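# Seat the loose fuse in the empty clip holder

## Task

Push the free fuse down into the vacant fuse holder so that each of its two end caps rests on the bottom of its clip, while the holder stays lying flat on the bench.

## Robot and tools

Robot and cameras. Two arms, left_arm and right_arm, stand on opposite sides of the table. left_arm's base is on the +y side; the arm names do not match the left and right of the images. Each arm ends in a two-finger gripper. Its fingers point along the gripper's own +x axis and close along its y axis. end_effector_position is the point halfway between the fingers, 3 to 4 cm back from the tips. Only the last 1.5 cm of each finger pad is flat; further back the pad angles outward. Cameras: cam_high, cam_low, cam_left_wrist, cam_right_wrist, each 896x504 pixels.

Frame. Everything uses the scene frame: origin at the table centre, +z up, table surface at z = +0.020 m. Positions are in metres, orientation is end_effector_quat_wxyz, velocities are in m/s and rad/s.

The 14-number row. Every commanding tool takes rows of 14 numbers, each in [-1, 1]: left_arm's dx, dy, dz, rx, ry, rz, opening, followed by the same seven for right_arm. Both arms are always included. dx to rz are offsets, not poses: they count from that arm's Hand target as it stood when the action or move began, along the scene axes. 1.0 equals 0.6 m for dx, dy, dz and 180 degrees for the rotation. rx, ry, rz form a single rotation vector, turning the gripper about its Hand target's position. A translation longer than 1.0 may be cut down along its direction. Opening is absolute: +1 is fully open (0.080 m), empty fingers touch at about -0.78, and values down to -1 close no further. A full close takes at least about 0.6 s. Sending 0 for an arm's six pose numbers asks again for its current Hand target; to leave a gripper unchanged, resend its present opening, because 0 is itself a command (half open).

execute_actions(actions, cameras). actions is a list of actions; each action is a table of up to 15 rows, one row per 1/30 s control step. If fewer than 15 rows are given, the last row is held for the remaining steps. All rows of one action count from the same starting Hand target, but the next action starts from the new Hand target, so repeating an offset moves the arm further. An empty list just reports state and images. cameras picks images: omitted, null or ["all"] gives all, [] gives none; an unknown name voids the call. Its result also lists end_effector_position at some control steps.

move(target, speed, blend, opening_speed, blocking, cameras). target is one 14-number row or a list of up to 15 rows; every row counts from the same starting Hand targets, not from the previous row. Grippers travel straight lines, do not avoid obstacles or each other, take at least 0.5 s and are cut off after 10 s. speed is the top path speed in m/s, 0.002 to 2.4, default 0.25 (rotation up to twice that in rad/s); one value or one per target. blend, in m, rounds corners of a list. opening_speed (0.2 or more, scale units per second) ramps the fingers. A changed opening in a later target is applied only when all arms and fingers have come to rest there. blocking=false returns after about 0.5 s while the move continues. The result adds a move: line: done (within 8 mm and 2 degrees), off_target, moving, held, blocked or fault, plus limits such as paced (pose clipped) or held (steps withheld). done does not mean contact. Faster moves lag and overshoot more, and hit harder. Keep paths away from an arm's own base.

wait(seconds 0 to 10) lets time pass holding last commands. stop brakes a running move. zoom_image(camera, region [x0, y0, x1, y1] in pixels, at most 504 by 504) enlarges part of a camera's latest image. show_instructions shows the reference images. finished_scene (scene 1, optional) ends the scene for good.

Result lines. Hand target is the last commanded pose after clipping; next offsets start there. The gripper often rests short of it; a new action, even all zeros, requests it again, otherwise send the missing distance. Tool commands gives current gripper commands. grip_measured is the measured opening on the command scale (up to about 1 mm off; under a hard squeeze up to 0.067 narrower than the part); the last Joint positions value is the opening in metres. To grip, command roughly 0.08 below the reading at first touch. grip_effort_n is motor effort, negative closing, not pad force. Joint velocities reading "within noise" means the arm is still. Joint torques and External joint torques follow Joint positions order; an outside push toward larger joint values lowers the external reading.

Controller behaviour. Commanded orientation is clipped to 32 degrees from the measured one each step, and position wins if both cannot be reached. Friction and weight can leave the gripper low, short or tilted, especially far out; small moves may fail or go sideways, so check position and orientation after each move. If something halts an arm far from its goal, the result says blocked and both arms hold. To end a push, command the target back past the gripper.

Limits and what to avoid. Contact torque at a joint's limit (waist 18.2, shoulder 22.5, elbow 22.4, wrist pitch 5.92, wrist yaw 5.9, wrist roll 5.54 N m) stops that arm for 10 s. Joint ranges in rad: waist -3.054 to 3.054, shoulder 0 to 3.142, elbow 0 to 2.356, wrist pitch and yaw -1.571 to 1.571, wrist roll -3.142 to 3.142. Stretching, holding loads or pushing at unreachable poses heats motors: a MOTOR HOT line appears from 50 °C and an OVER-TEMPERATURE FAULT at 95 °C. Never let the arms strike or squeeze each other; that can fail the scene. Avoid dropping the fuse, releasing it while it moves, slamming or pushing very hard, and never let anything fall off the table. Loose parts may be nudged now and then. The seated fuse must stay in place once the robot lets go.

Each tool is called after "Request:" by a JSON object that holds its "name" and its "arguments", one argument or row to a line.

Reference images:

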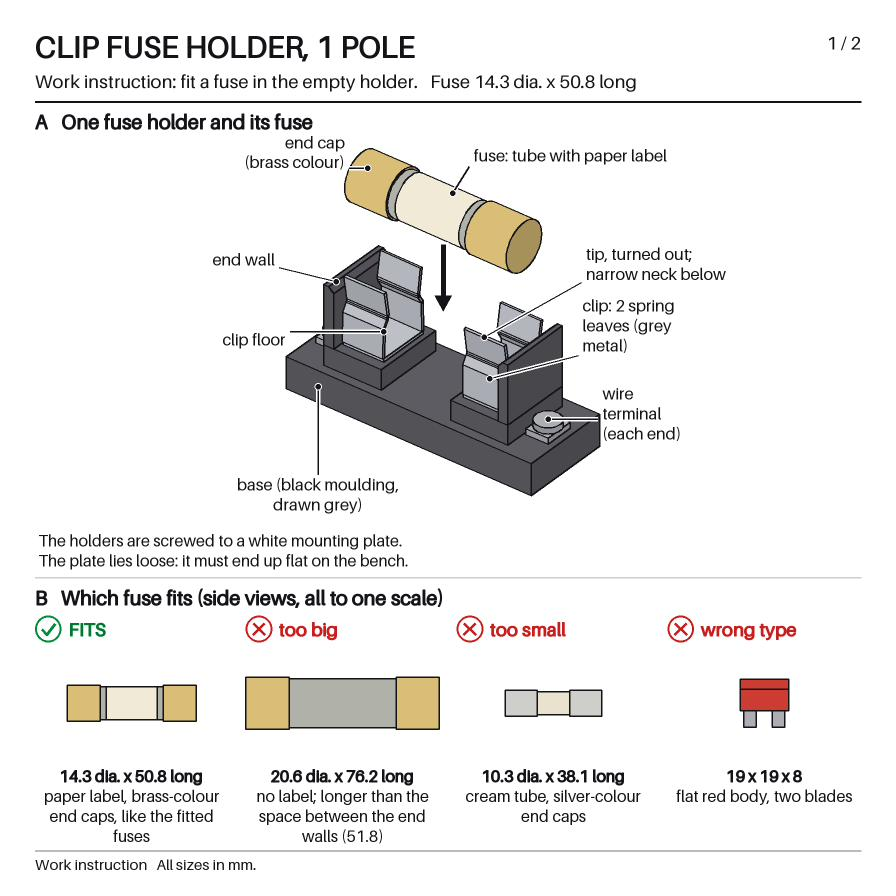

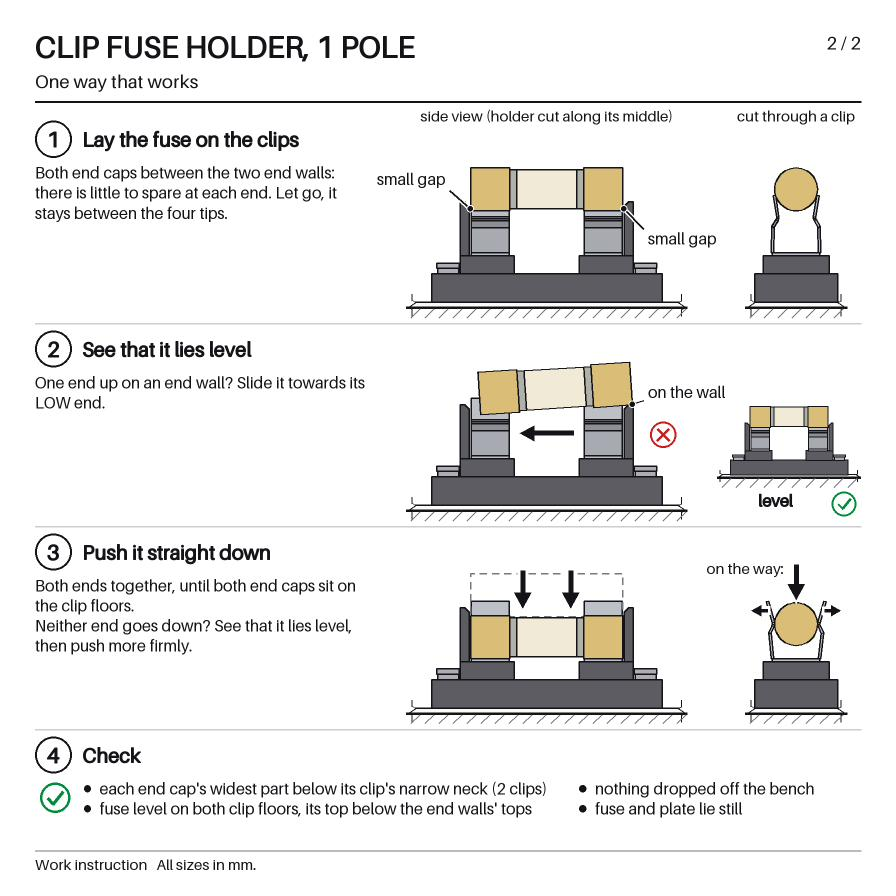

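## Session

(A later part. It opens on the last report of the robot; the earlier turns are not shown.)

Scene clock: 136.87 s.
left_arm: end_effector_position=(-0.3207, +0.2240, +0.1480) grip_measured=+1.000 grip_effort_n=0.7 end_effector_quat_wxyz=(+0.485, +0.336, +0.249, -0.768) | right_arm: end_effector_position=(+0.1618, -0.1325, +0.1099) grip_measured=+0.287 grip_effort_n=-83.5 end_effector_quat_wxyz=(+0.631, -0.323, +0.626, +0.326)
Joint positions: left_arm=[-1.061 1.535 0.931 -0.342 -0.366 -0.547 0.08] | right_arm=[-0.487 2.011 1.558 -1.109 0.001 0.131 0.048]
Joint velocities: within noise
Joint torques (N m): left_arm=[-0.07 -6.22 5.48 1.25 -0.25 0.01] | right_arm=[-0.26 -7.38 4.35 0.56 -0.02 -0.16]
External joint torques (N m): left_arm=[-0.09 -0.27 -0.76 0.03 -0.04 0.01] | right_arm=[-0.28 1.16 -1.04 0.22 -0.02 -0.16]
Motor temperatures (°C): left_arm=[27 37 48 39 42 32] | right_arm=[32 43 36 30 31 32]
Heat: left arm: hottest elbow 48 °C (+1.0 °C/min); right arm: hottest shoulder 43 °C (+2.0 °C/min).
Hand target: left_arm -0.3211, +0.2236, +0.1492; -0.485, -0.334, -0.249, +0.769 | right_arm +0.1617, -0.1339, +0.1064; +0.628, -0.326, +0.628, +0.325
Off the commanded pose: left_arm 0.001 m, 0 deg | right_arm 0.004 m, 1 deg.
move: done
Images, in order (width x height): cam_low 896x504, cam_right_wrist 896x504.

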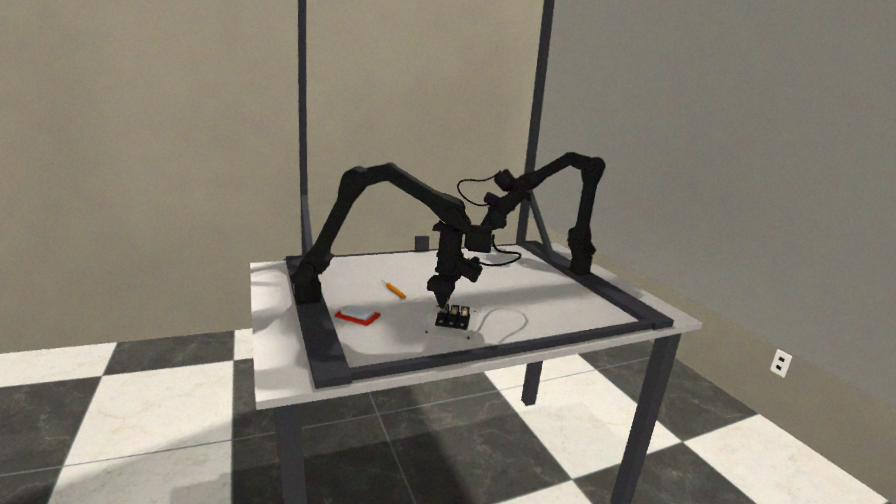

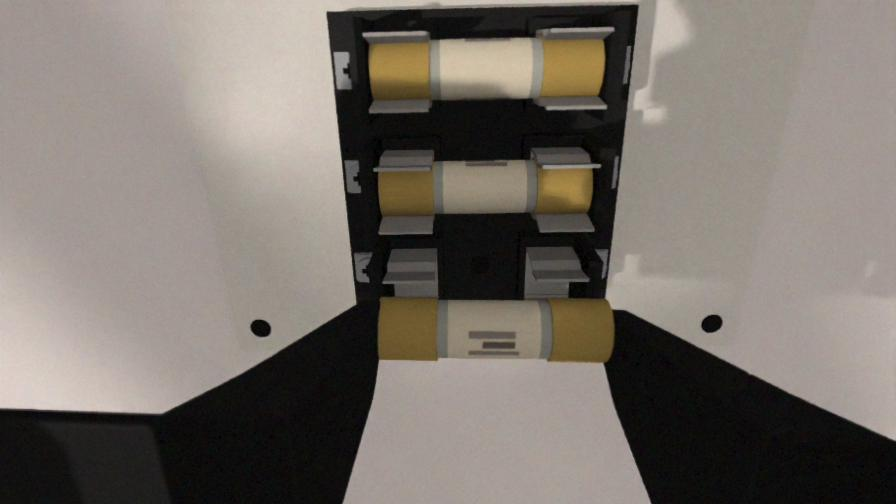

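Request:
{"name": "move", "arguments": {
  "target": [0,0,0,0,0,0,1,-0.0012,0,-0.0075,0,0,0.005,0.25],
  "speed": 0.05,
  "cameras": ["cam_low","cam_right_wrist"]
}}

Request:
{"name": "zoom_image", "arguments": {
  "camera": "cam_right_wrist",
  "region": [340, 180, 660, 400]
}}

Request:
{"name": "zoom_image", "arguments": {
  "camera": "cam_low",
  "region": [410, 270, 490, 340]
}}

Scene clock: 148.70 s.
left_arm: end_effector_position=(-0.3207, +0.2240, +0.1480) grip_measured=+1.000 grip_effort_n=0.2 end_effector_quat_wxyz=(+0.485, +0.336, +0.249, -0.768) | right_arm: end_effector_position=(+0.1617, -0.1327, +0.1060) grip_measured=+0.287 grip_effort_n=-83.5 end_effector_quat_wxyz=(+0.629, -0.327, +0.623, +0.330)
Joint positions: left_arm=[-1.061 1.535 0.931 -0.342 -0.366 -0.547 0.08] | right_arm=[-0.487 2.012 1.544 -1.093 0.001 0.118 0.048]
Joint velocities: within noise
Joint torques (N m): left_arm=[-0.02 -6.22 5.46 1.26 -0.25 0.02] | right_arm=[0.08 -7.33 4.29 0.57 -0.02 -0.13]
External joint torques (N m): left_arm=[-0.07 -0.27 -0.73 0.05 -0.04 0.01] | right_arm=[0.01 1.24 -1.11 0.22 -0.01 -0.13]
Motor temperatures (°C): left_arm=[27 37 48 39 42 32] | right_arm=[32 42 37 30 31 32]
Heat: left arm: hottest elbow 48 °C (+1.0 °C/min); right arm: hottest shoulder 42 °C (+0.0 °C/min).
Hand target: left_arm -0.3211, +0.2236, +0.1492; -0.485, -0.334, -0.249, +0.769 | right_arm +0.1609, -0.1340, +0.1019; +0.625, -0.331, +0.626, +0.329
Off the commanded pose: left_arm 0.001 m, 0 deg | right_arm 0.004 m, 1 deg.
move: done
Images, in order (width x height): cam_low 896x504, cam_right_wrist 896x504.

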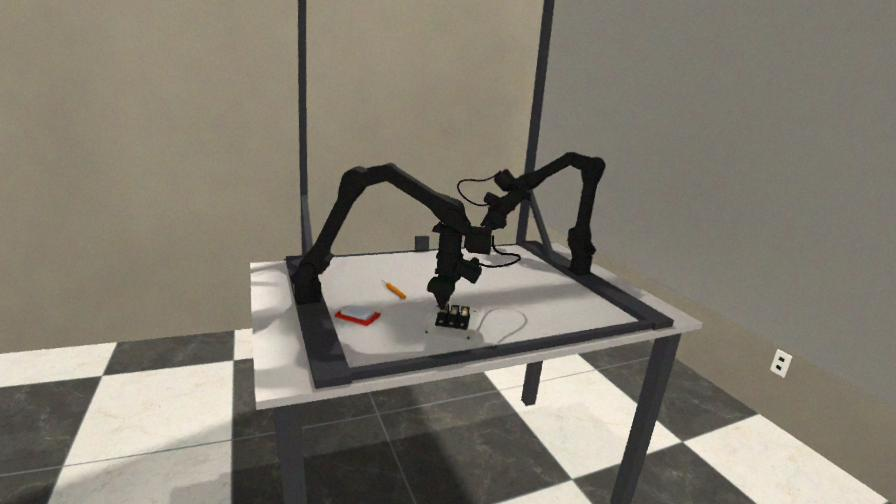

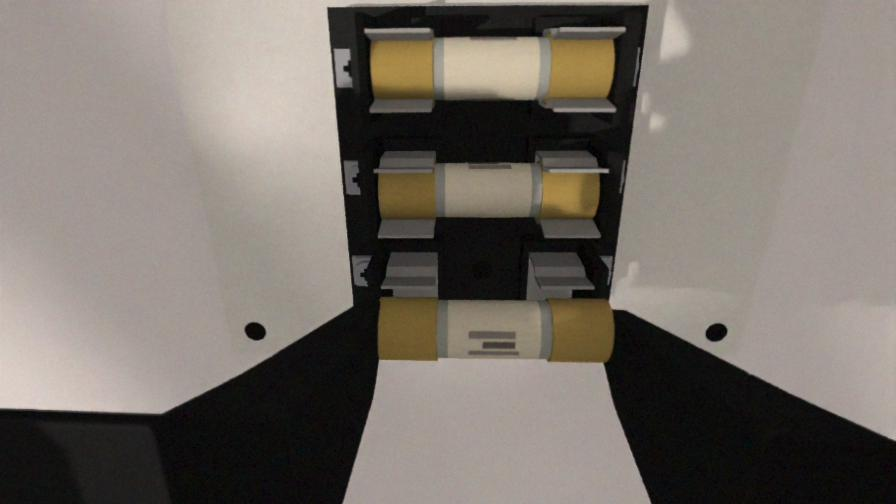

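Scaled by 1.575 from the camera's 896x504 image, which has a finer 1280x720 frame.

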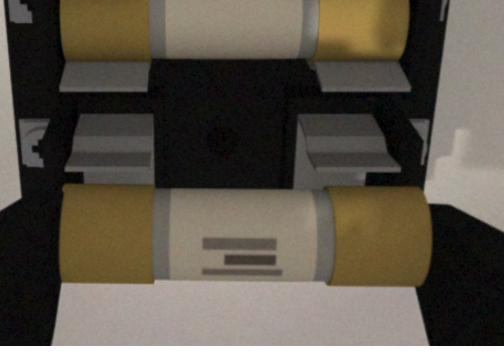

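Scaled by 6.300 from the camera's 896x504 image, which has a finer 1280x720 frame.

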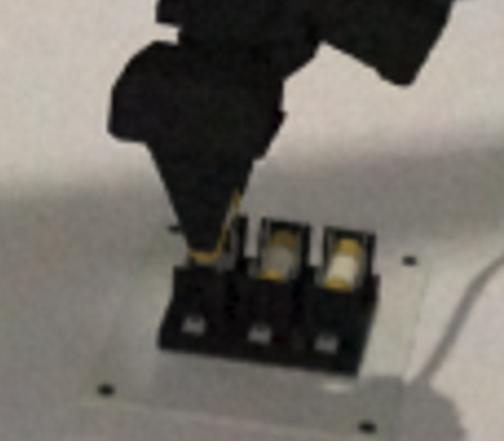

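Request:
{"name": "move", "arguments": {
  "target": [0,0,0,0,0,0,1,-0.0017,0.001,-0.004,0,0,0,0.25],
  "speed": 0.05,
  "cameras": ["cam_low","cam_right_wrist"]
}}

Request:
{"name": "zoom_image", "arguments": {
  "camera": "cam_right_wrist",
  "region": [340, 180, 660, 400]
}}

Request:
{"name": "zoom_image", "arguments": {
  "camera": "cam_low",
  "region": [410, 270, 490, 340]
}}

Scene clock: 156.80 s.
left_arm: end_effector_position=(-0.3207, +0.2240, +0.1480) grip_measured=+1.000 grip_effort_n=0.7 end_effector_quat_wxyz=(+0.485, +0.336, +0.249, -0.768) | right_arm: end_effector_position=(+0.1618, -0.1325, +0.1037) grip_measured=+0.287 grip_effort_n=-83.5 end_effector_quat_wxyz=(+0.629, -0.327, +0.623, +0.330)
Joint positions: left_arm=[-1.061 1.535 0.931 -0.342 -0.366 -0.547 0.08] | right_arm=[-0.487 2.014 1.537 -1.084 0.001 0.117 0.048]
Joint velocities: within noise
Joint torques (N m): left_arm=[-0.04 -6.24 5.5 1.25 -0.26 0.02] | right_arm=[0.29 -7.27 4.37 0.58 -0.01 -0.04]
External joint torques (N m): left_arm=[0.01 -0.26 -0.76 0.02 -0.06 0.02] | right_arm=[0.23 1.33 -1.05 0.23 0 -0.03]
Motor temperatures (°C): left_arm=[27 37 48 39 42 32] | right_arm=[32 41 37 30 31 32]
Heat: left arm: hottest elbow 48 °C (+1.0 °C/min); right arm: hottest shoulder 41 °C (-1.0 °C/min).
Hand target: left_arm -0.3211, +0.2236, +0.1492; -0.485, -0.334, -0.249, +0.769 | right_arm +0.1599, -0.1334, +0.0995; +0.625, -0.331, +0.625, +0.329
Off the commanded pose: left_arm 0.001 m, 0 deg | right_arm 0.005 m, 1 deg.
move: done
Images, in order (width x height): cam_low 896x504, cam_right_wrist 896x504.

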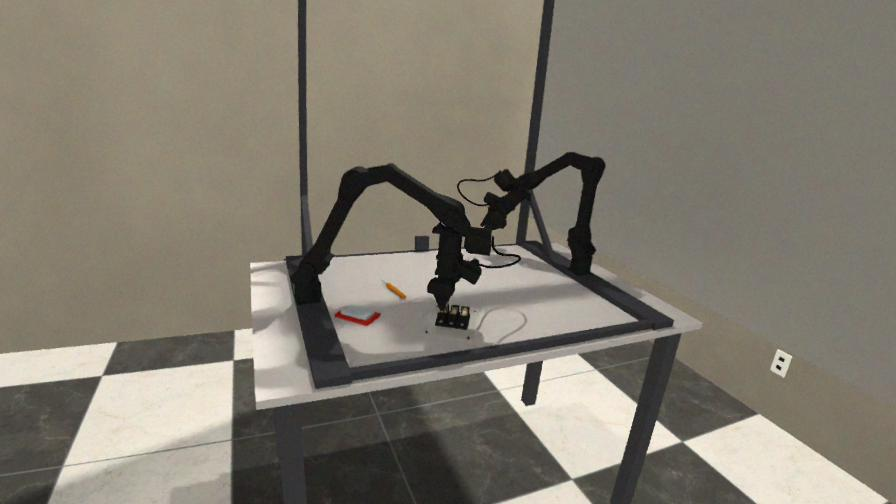

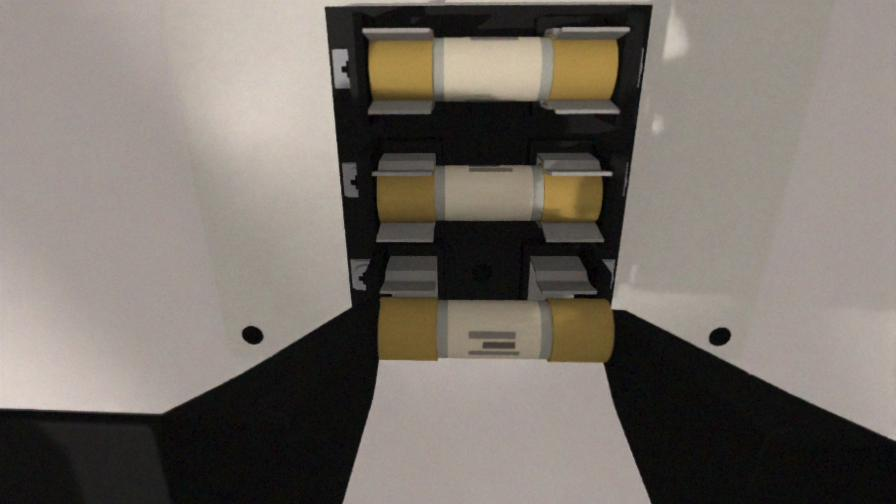

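Scaled by 1.575 from the camera's 896x504 image, which has a finer 1280x720 frame.

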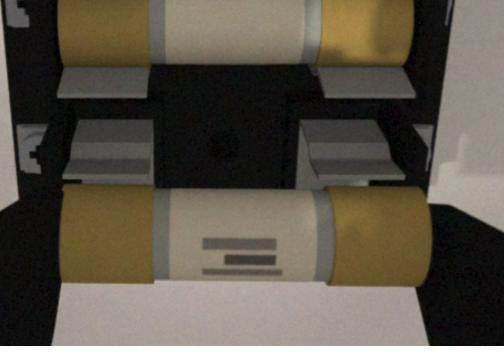

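Scaled by 6.300 from the camera's 896x504 image, which has a finer 1280x720 frame.

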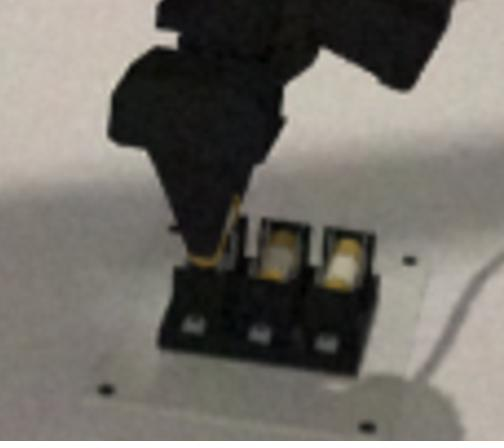

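Request:
{"name": "move", "arguments": {
  "target": [0,0,0,0,0,0,1,-0.0035,0.0022,0,0,0,0,0.25],
  "speed": 0.05,
  "cameras": ["cam_right_wrist"]
}}

Request:
{"name": "zoom_image", "arguments": {
  "camera": "cam_right_wrist",
  "region": [340, 180, 660, 400]
}}

Scene clock: 161.70 s.
left_arm: end_effector_position=(-0.3207, +0.2240, +0.1480) grip_measured=+1.000 grip_effort_n=0.7 end_effector_quat_wxyz=(+0.485, +0.336, +0.249, -0.768) | right_arm: end_effector_position=(+0.1597, -0.1315, +0.1034) grip_measured=+0.287 grip_effort_n=-83.5 end_effector_quat_wxyz=(+0.628, -0.329, +0.622, +0.332)
Joint positions: left_arm=[-1.061 1.535 0.931 -0.342 -0.366 -0.547 0.08] | right_arm=[-0.481 2.015 1.537 -1.084 0.001 0.118 0.048]
Joint velocities: within noise
Joint torques (N m): left_arm=[-0.06 -6.21 5.49 1.26 -0.26 0.02] | right_arm=[0.43 -7.32 4.46 0.56 -0.01 0.19]
External joint torques (N m): left_arm=[-0.04 -0.18 -0.84 0.02 -0.05 0.01] | right_arm=[0.43 1.19 -0.86 0.24 -0.01 0.19]
Motor temperatures (°C): left_arm=[27 37 48 39 42 32] | right_arm=[32 41 36 30 31 32]
Heat: left arm: hottest elbow 48 °C (+1.0 °C/min); right arm: hottest shoulder 41 °C (-1.0 °C/min).
Hand target: left_arm -0.3211, +0.2236, +0.1492; -0.485, -0.334, -0.249, +0.769 | right_arm +0.1579, -0.1321, +0.0995; +0.625, -0.330, +0.626, +0.329
Off the commanded pose: left_arm 0.001 m, 0 deg | right_arm 0.004 m, 1 deg.
move: done
Images, in order (width x height): cam_right_wrist 896x504.

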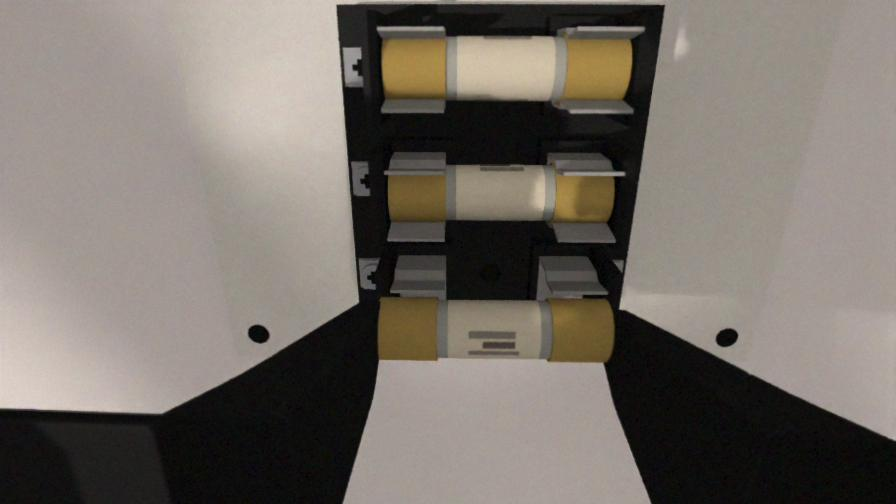

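Scaled by 1.575 from the camera's 896x504 image, which has a finer 1280x720 frame.

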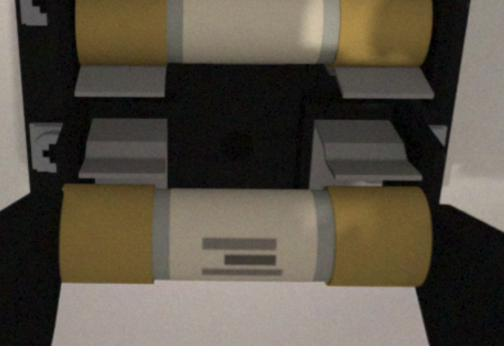

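Request:
{"name": "move", "arguments": {
  "target": [0,0,0,0,0,0,1,0.0040,-0.0026,0,0,0,0,0.25],
  "speed": 0.05,
  "cameras": ["cam_right_wrist"]
}}

Request:
{"name": "zoom_image", "arguments": {
  "camera": "cam_right_wrist",
  "region": [340, 180, 660, 400]
}}

Scene clock: 167.87 s.
left_arm: end_effector_position=(-0.3207, +0.2240, +0.1480) grip_measured=+1.000 grip_effort_n=1.2 end_effector_quat_wxyz=(+0.485, +0.336, +0.249, -0.768) | right_arm: end_effector_position=(+0.1597, -0.1315, +0.1034) grip_measured=+0.287 grip_effort_n=-83.5 end_effector_quat_wxyz=(+0.628, -0.329, +0.622, +0.332)
Joint positions: left_arm=[-1.061 1.535 0.931 -0.342 -0.366 -0.547 0.08] | right_arm=[-0.481 2.015 1.537 -1.084 0.001 0.119 0.048]
Joint velocities: within noise
Joint torques (N m): left_arm=[-0.05 -6.23 5.47 1.25 -0.26 0.02] | right_arm=[-0.32 -7.34 4.3 0.56 0 -0.08]
External joint torques (N m): left_arm=[0 -0.24 -0.82 0.01 -0.06 0.01] | right_arm=[-0.33 1.2 -1.06 0.22 0 -0.08]
Motor temperatures (°C): left_arm=[27 37 48 39 41 32] | right_arm=[32 42 36 30 31 32]
Heat: left arm: hottest elbow 48 °C (+0.0 °C/min); right arm: hottest shoulder 42 °C (+0.0 °C/min).
Hand target: left_arm -0.3211, +0.2236, +0.1492; -0.485, -0.334, -0.249, +0.769 | right_arm +0.1603, -0.1336, +0.0996; +0.625, -0.330, +0.625, +0.329
Off the commanded pose: left_arm 0.001 m, 0 deg | right_arm 0.005 m, 1 deg.
move: done
Images, in order (width x height): cam_right_wrist 896x504.

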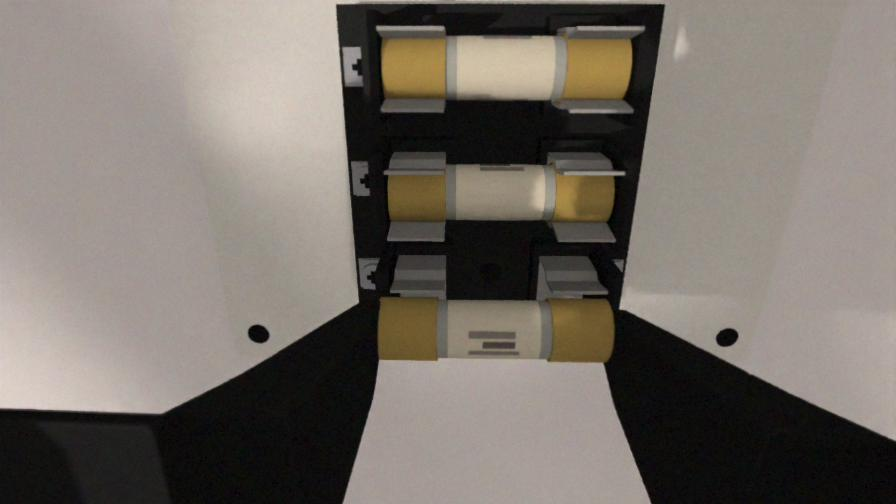

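Scaled by 1.575 from the camera's 896x504 image, which has a finer 1280x720 frame.

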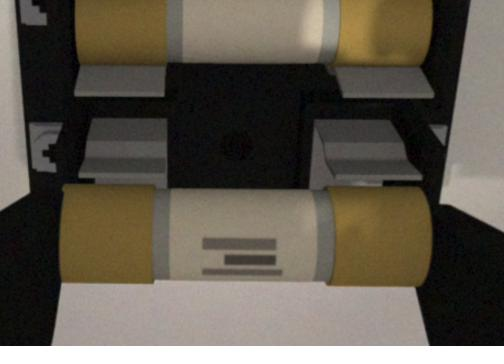

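Request:
{"name": "move", "arguments": {
  "target": [0,0,0,0,0,0,1,0.0022,-0.0013,0,0,0,0,0.25],
  "speed": 0.05,
  "cameras": ["cam_right_wrist"]
}}

Request:
{"name": "zoom_image", "arguments": {
  "camera": "cam_right_wrist",
  "region": [340, 180, 660, 400]
}}

Scene clock: 172.20 s.
left_arm: end_effector_position=(-0.3207, +0.2240, +0.1480) grip_measured=+1.000 grip_effort_n=0.2 end_effector_quat_wxyz=(+0.485, +0.336, +0.249, -0.768) | right_arm: end_effector_position=(+0.1611, -0.1323, +0.1033) grip_measured=+0.287 grip_effort_n=-83.5 end_effector_quat_wxyz=(+0.628, -0.328, +0.623, +0.331)
Joint positions: left_arm=[-1.061 1.535 0.931 -0.342 -0.366 -0.547 0.08] | right_arm=[-0.485 2.015 1.537 -1.084 0.001 0.116 0.048]
Joint velocities: within noise
Joint torques (N m): left_arm=[-0.08 -6.22 5.49 1.25 -0.26 0.03] | right_arm=[-0.35 -7.41 4.38 0.58 0.01 -0.14]
External joint torques (N m): left_arm=[-0.07 -0.19 -0.8 0.02 -0.06 0.02] | right_arm=[-0.36 1.13 -0.97 0.26 0.01 -0.14]
Motor temperatures (°C): left_arm=[27 37 48 39 41 32] | right_arm=[32 42 36 30 31 32]
Heat: left arm: hottest elbow 48 °C (+0.0 °C/min); right arm: hottest shoulder 42 °C (+0.0 °C/min).
Hand target: left_arm -0.3211, +0.2236, +0.1492; -0.485, -0.334, -0.249, +0.769 | right_arm +0.1616, -0.1344, +0.0996; +0.625, -0.330, +0.625, +0.329
Off the commanded pose: left_arm 0.001 m, 0 deg | right_arm 0.004 m, 1 deg.
move: done
Images, in order (width x height): cam_right_wrist 896x504.

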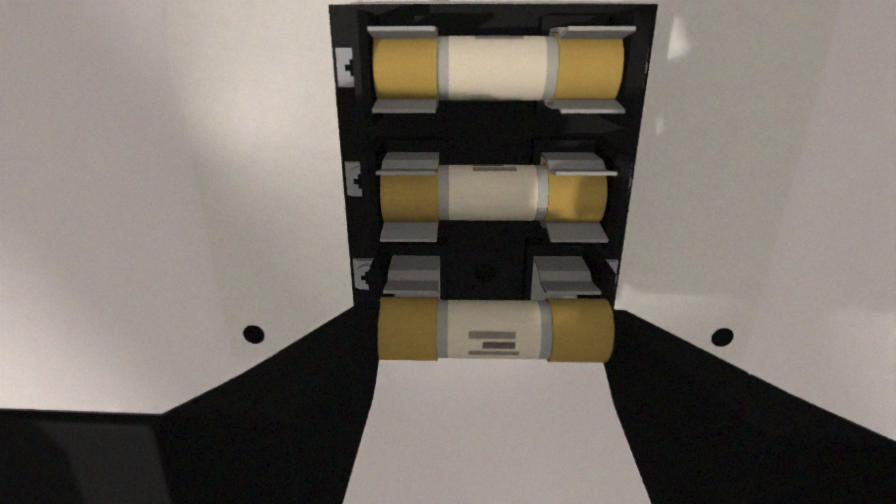

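Scaled by 1.575 from the camera's 896x504 image, which has a finer 1280x720 frame.

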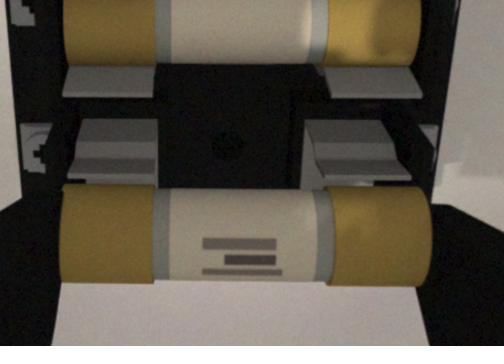

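Request:
{"name": "move", "arguments": {
  "target": [0,0,0,0,0,0,1,0,0,-0.005,0,0,0,0.25],
  "speed": 0.03,
  "cameras": ["cam_low","cam_right_wrist"]
}}

Request:
{"name": "zoom_image", "arguments": {
  "camera": "cam_right_wrist",
  "region": [340, 180, 660, 400]
}}

Request:
{"name": "zoom_image", "arguments": {
  "camera": "cam_low",
  "region": [410, 270, 490, 340]
}}

Scene clock: 175.97 s.
left_arm: end_effector_position=(-0.3207, +0.2240, +0.1480) grip_measured=+1.000 grip_effort_n=1.2 end_effector_quat_wxyz=(+0.485, +0.336, +0.249, -0.768) | right_arm: end_effector_position=(+0.1610, -0.1325, +0.1007) grip_measured=+0.287 grip_effort_n=-83.5 end_effector_quat_wxyz=(+0.628, -0.328, +0.623, +0.331)
Joint positions: left_arm=[-1.061 1.535 0.931 -0.342 -0.366 -0.547 0.08] | right_arm=[-0.485 2.016 1.528 -1.074 0.001 0.115 0.048]
Joint velocities: within noise
Joint torques (N m): left_arm=[-0.03 -6.23 5.49 1.26 -0.26 0.02] | right_arm=[-0.38 -7.25 4.4 0.64 -0.01 -0.14]
External joint torques (N m): left_arm=[0.02 -0.27 -0.74 0.04 -0.06 0.01] | right_arm=[-0.39 1.32 -0.95 0.31 -0.01 -0.14]
Motor temperatures (°C): left_arm=[27 37 48 39 41 32] | right_arm=[32 42 36 30 31 32]
Heat: left arm: hottest elbow 48 °C (+0.0 °C/min); right arm: hottest shoulder 42 °C (+0.0 °C/min).
Hand target: left_arm -0.3211, +0.2236, +0.1492; -0.485, -0.334, -0.249, +0.769 | right_arm +0.1616, -0.1344, +0.0965; +0.625, -0.330, +0.625, +0.329
Off the commanded pose: left_arm 0.001 m, 0 deg | right_arm 0.005 m, 1 deg.
move: done
Images, in order (width x height): cam_low 896x504, cam_right_wrist 896x504.

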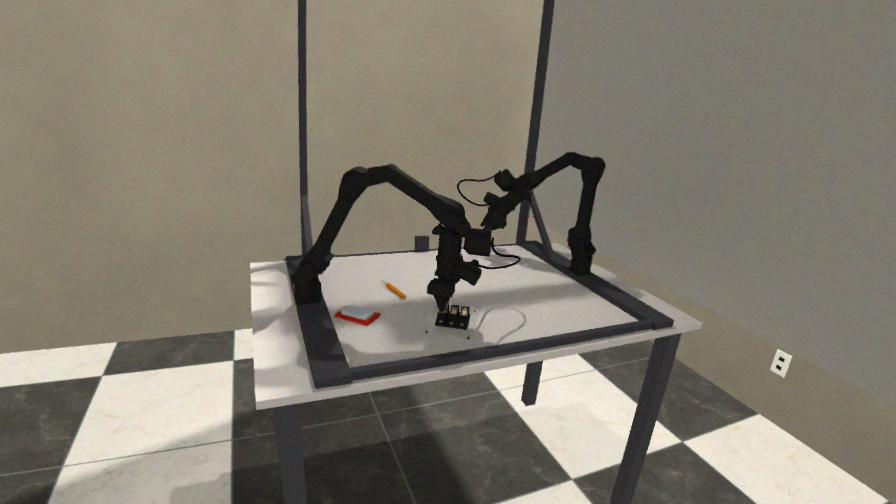

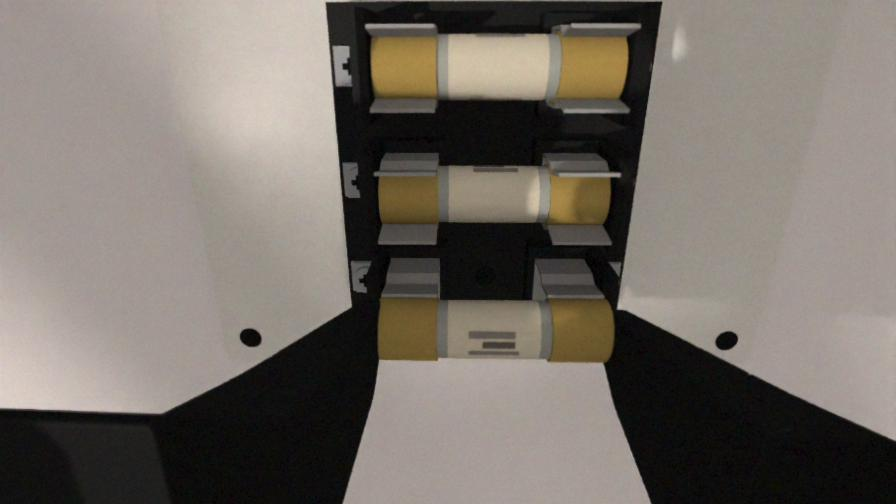

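Scaled by 1.575 from the camera's 896x504 image, which has a finer 1280x720 frame.

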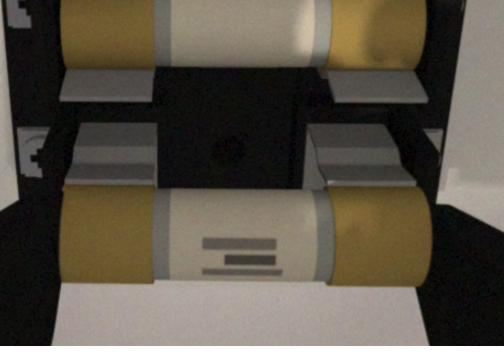

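Scaled by 6.300 from the camera's 896x504 image, which has a finer 1280x720 frame.

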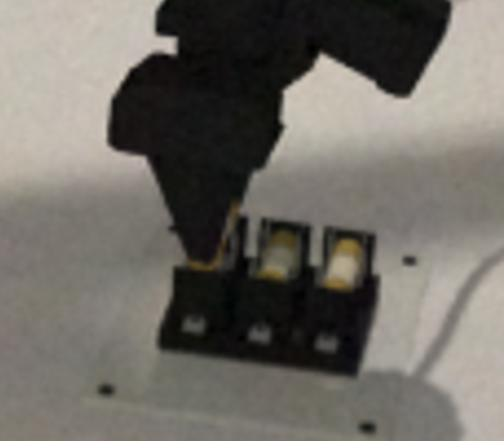

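Request:
{"name": "move", "arguments": {
  "target": [0,0,0,0,0,0,1,0,0,-0.003,0,0,0,0.25],
  "speed": 0.03,
  "cameras": ["cam_right_wrist"]
}}

Request:
{"name": "zoom_image", "arguments": {
  "camera": "cam_right_wrist",
  "region": [340, 180, 660, 400]
}}

Scene clock: 180.13 s.
left_arm: end_effector_position=(-0.3207, +0.2240, +0.1480) grip_measured=+1.000 grip_effort_n=0.7 end_effector_quat_wxyz=(+0.485, +0.336, +0.249, -0.768) | right_arm: end_effector_position=(+0.1609, -0.1327, +0.0997) grip_measured=+0.287 grip_effort_n=-83.5 end_effector_quat_wxyz=(+0.628, -0.328, +0.622, +0.332)
Joint positions: left_arm=[-1.061 1.535 0.931 -0.342 -0.366 -0.547 0.08] | right_arm=[-0.485 2.016 1.524 -1.069 0.001 0.115 0.048]
Joint velocities: within noise
Joint torques (N m): left_arm=[-0.06 -6.22 5.47 1.26 -0.26 0.02] | right_arm=[-0.3 -7.04 4.29 0.8 -0.01 -0.14]
External joint torques (N m): left_arm=[-0.08 -0.16 -0.83 0.02 -0.04 0.02] | right_arm=[-0.32 1.5 -1.06 0.46 -0.01 -0.14]
Motor temperatures (°C): left_arm=[27 37 48 39 41 32] | right_arm=[32 42 37 30 31 32]
Heat: left arm: hottest elbow 48 °C (+0.0 °C/min); right arm: hottest shoulder 42 °C (-1.0 °C/min).
Hand target: left_arm -0.3211, +0.2236, +0.1492; -0.485, -0.334, -0.249, +0.769 | right_arm +0.1616, -0.1344, +0.0947; +0.625, -0.330, +0.625, +0.329
Off the commanded pose: left_arm 0.001 m, 0 deg | right_arm 0.005 m, 1 deg.
move: done
Images, in order (width x height): cam_right_wrist 896x504.

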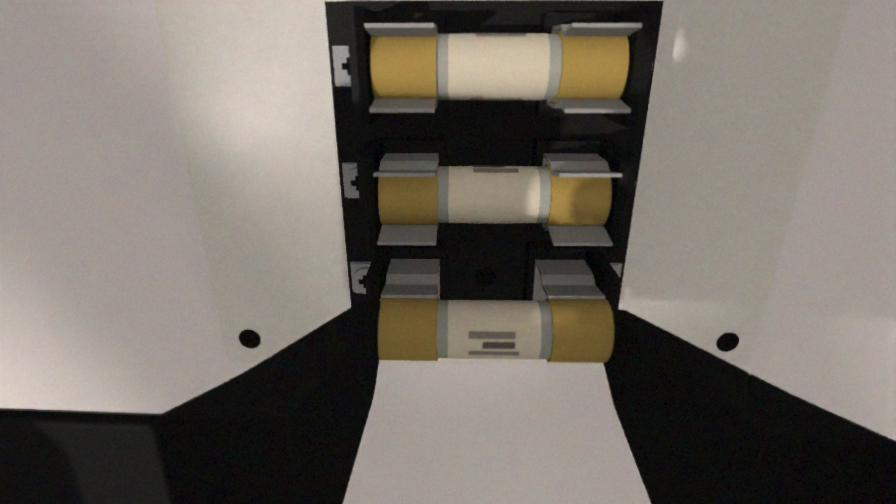

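Scaled by 1.575 from the camera's 896x504 image, which has a finer 1280x720 frame.

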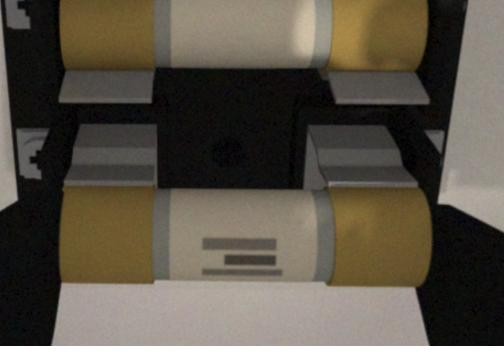

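Request:
{"name": "move", "arguments": {
  "target": [
    [0,0,0,0,0,0,1,0,0,0.003,0,0,0,0.25],
    [0,0,0,0,0,0,1,0,0,0.003,0,0,0,0.6],
    [0,0,0,0,0,0,1,0,0,0.05,0,0,0,0.6]
  ],
  "speed": 0.06,
  "opening_speed": 0.4
}}

Request:
{"name": "zoom_image", "arguments": {
  "camera": "cam_right_wrist",
  "region": [300, 100, 700, 400]
}}

Request:
{"name": "zoom_image", "arguments": {
  "camera": "cam_low",
  "region": [410, 270, 490, 340]
}}

Scene clock: 186.47 s.
left_arm: end_effector_position=(-0.3207, +0.2240, +0.1480) grip_measured=+1.000 grip_effort_n=1.2 end_effector_quat_wxyz=(+0.485, +0.336, +0.249, -0.768) | right_arm: end_effector_position=(+0.1588, -0.1367, +0.1172) grip_measured=+0.598 grip_effort_n=16.5 end_effector_quat_wxyz=(+0.618, -0.335, +0.632, +0.325)
Joint positions: left_arm=[-1.061 1.535 0.931 -0.342 -0.366 -0.547 0.08] | right_arm=[-0.485 2.013 1.59 -1.172 0.001 0.115 0.062]
Joint velocities: within noise
Joint torques (N m): left_arm=[-0.06 -6.23 5.47 1.25 -0.26 0.02] | right_arm=[-0.34 -9.47 6.28 0.25 0.02 -0.14]
External joint torques (N m): left_arm=[-0.06 -0.26 -0.76 0.04 -0.05 0.01] | right_arm=[-0.39 -0.97 0.95 -0.02 0.02 -0.14]
Motor temperatures (°C): left_arm=[27 37 48 39 41 32] | right_arm=[32 41 37 30 31 32]
Heat: left arm: hottest elbow 48 °C (+0.0 °C/min); right arm: hottest shoulder 41 °C (-2.0 °C/min).
Hand target: left_arm -0.3211, +0.2236, +0.1492; -0.485, -0.334, -0.249, +0.769 | right_arm +0.1616, -0.1344, +0.1248; +0.625, -0.330, +0.625, +0.329
Off the commanded pose: left_arm 0.001 m, 0 deg | right_arm 0.008 m, 1 deg.
move: done

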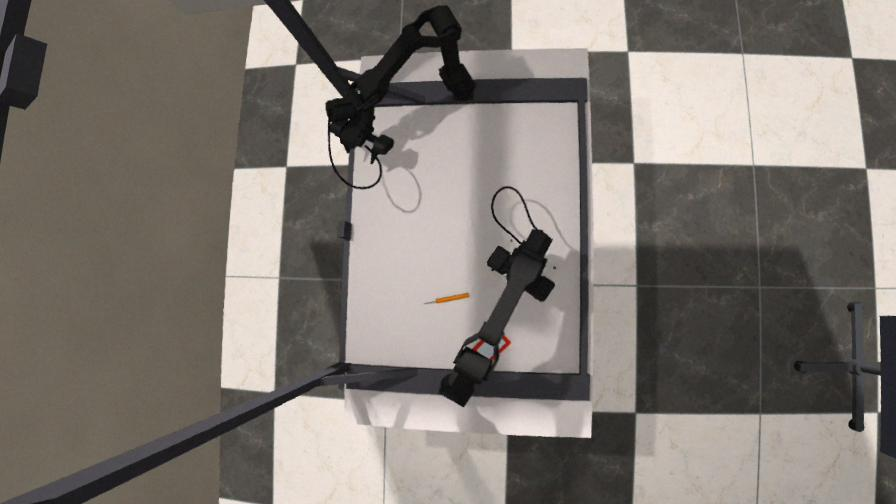

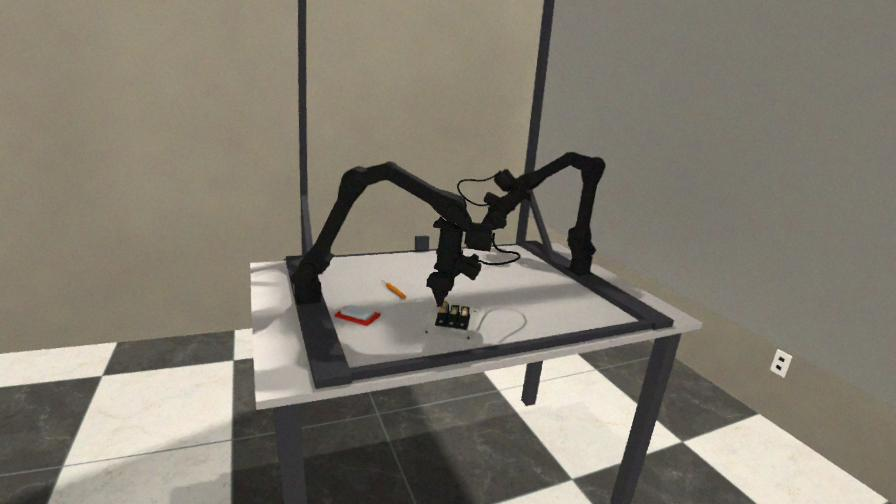

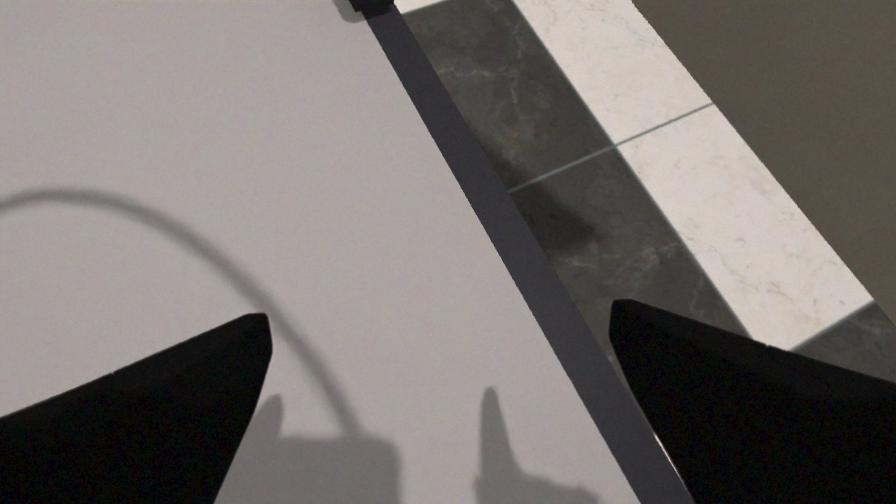

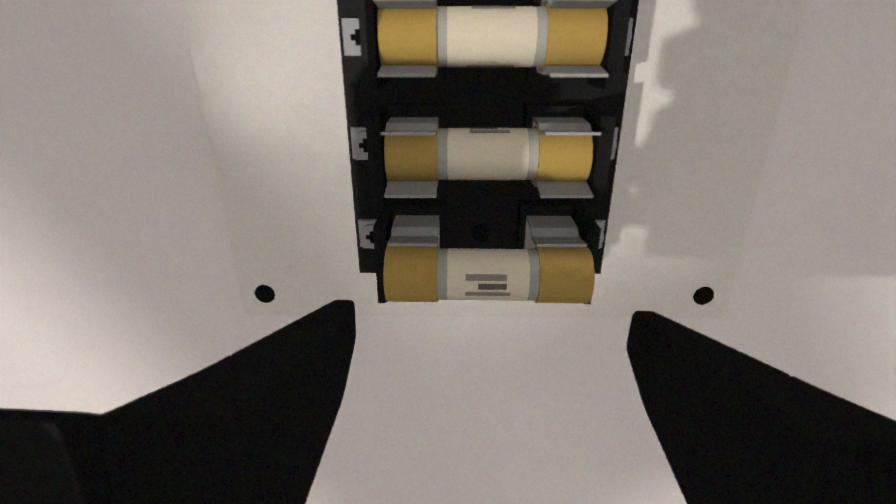

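Scaled by 1.260 from the camera's 896x504 image, which has a finer 1280x720 frame.

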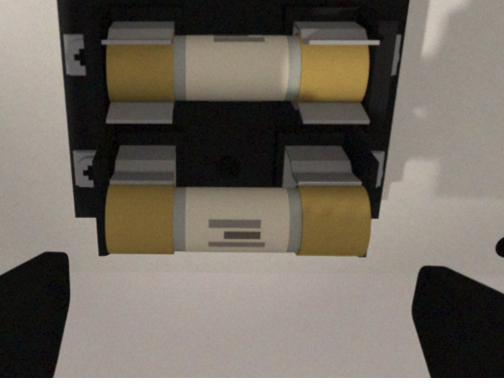

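Scaled by 6.300 from the camera's 896x504 image, which has a finer 1280x720 frame.

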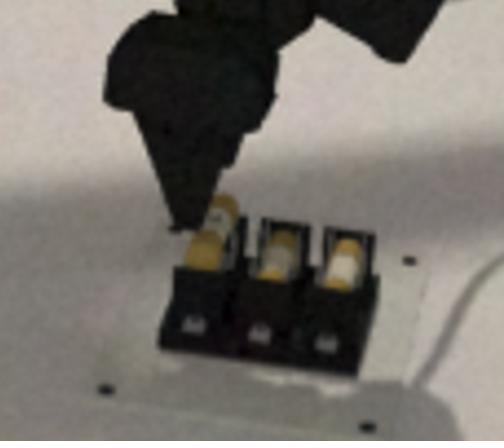

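Request:
{"name": "move", "arguments": {
  "target": [
    [0,0,0,0,0,0,1,0,0.001,0.004,0,0,0,-0.55],
    [0,0,0,0,0,0,1,0,0.0,-0.014,0,0,0,-0.55]
  ],
  "speed": 0.06,
  "opening_speed": 1,
  "cameras": ["cam_low","cam_right_wrist"]
}}

Request:
{"name": "zoom_image", "arguments": {
  "camera": "cam_low",
  "region": [410, 270, 490, 340]
}}

Scene clock: 197.80 s.
left_arm: end_effector_position=(-0.3207, +0.2240, +0.1480) grip_measured=+1.000 grip_effort_n=0.7 end_effector_quat_wxyz=(+0.485, +0.336, +0.249, -0.768) | right_arm: end_effector_position=(+0.1609, -0.1327, +0.1158) grip_measured=-0.547 grip_effort_n=-13.3 end_effector_quat_wxyz=(+0.625, -0.331, +0.626, +0.329)
Joint positions: left_arm=[-1.061 1.535 0.931 -0.342 -0.366 -0.547 0.08] | right_arm=[-0.485 2.013 1.584 -1.145 0.001 0.115 0.01]
Joint velocities: within noise
Joint torques (N m): left_arm=[-0.06 -6.23 5.48 1.25 -0.26 0.02] | right_arm=[-0.37 -8.85 4.34 0.51 -0.01 -0.12]
External joint torques (N m): left_arm=[-0.07 -0.2 -0.81 0.02 -0.05 0.01] | right_arm=[-0.41 -0.23 -1.09 0.19 -0.01 -0.12]
Motor temperatures (°C): left_arm=[27 38 48 39 41 32] | right_arm=[32 43 38 30 31 32]
Heat: left arm: hottest elbow 48 °C (+0.0 °C/min); right arm: hottest shoulder 43 °C (+0.0 °C/min).
Hand target: left_arm -0.3211, +0.2236, +0.1492; -0.485, -0.334, -0.249, +0.769 | right_arm +0.1616, -0.1345, +0.1163; +0.625, -0.330, +0.626, +0.329
Off the commanded pose: left_arm 0.001 m, 0 deg | right_arm 0.002 m, 0 deg.
move: done
Images, in order (width x height): cam_low 896x504, cam_right_wrist 896x504.

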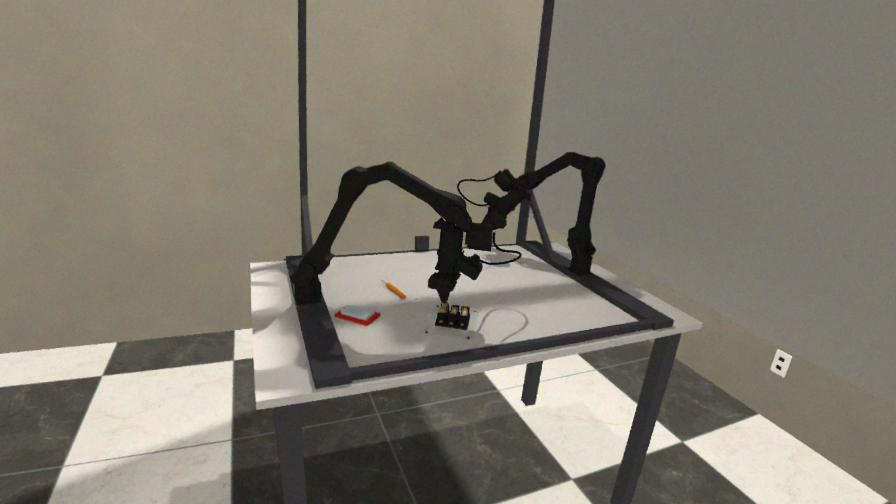

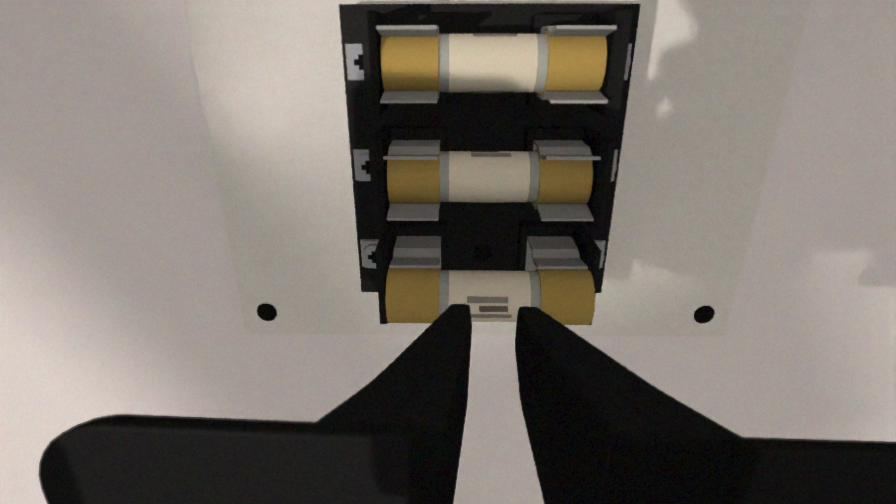

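Scaled by 6.300 from the camera's 896x504 image, which has a finer 1280x720 frame.

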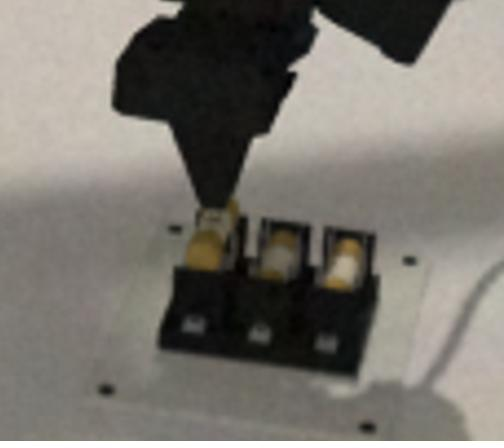

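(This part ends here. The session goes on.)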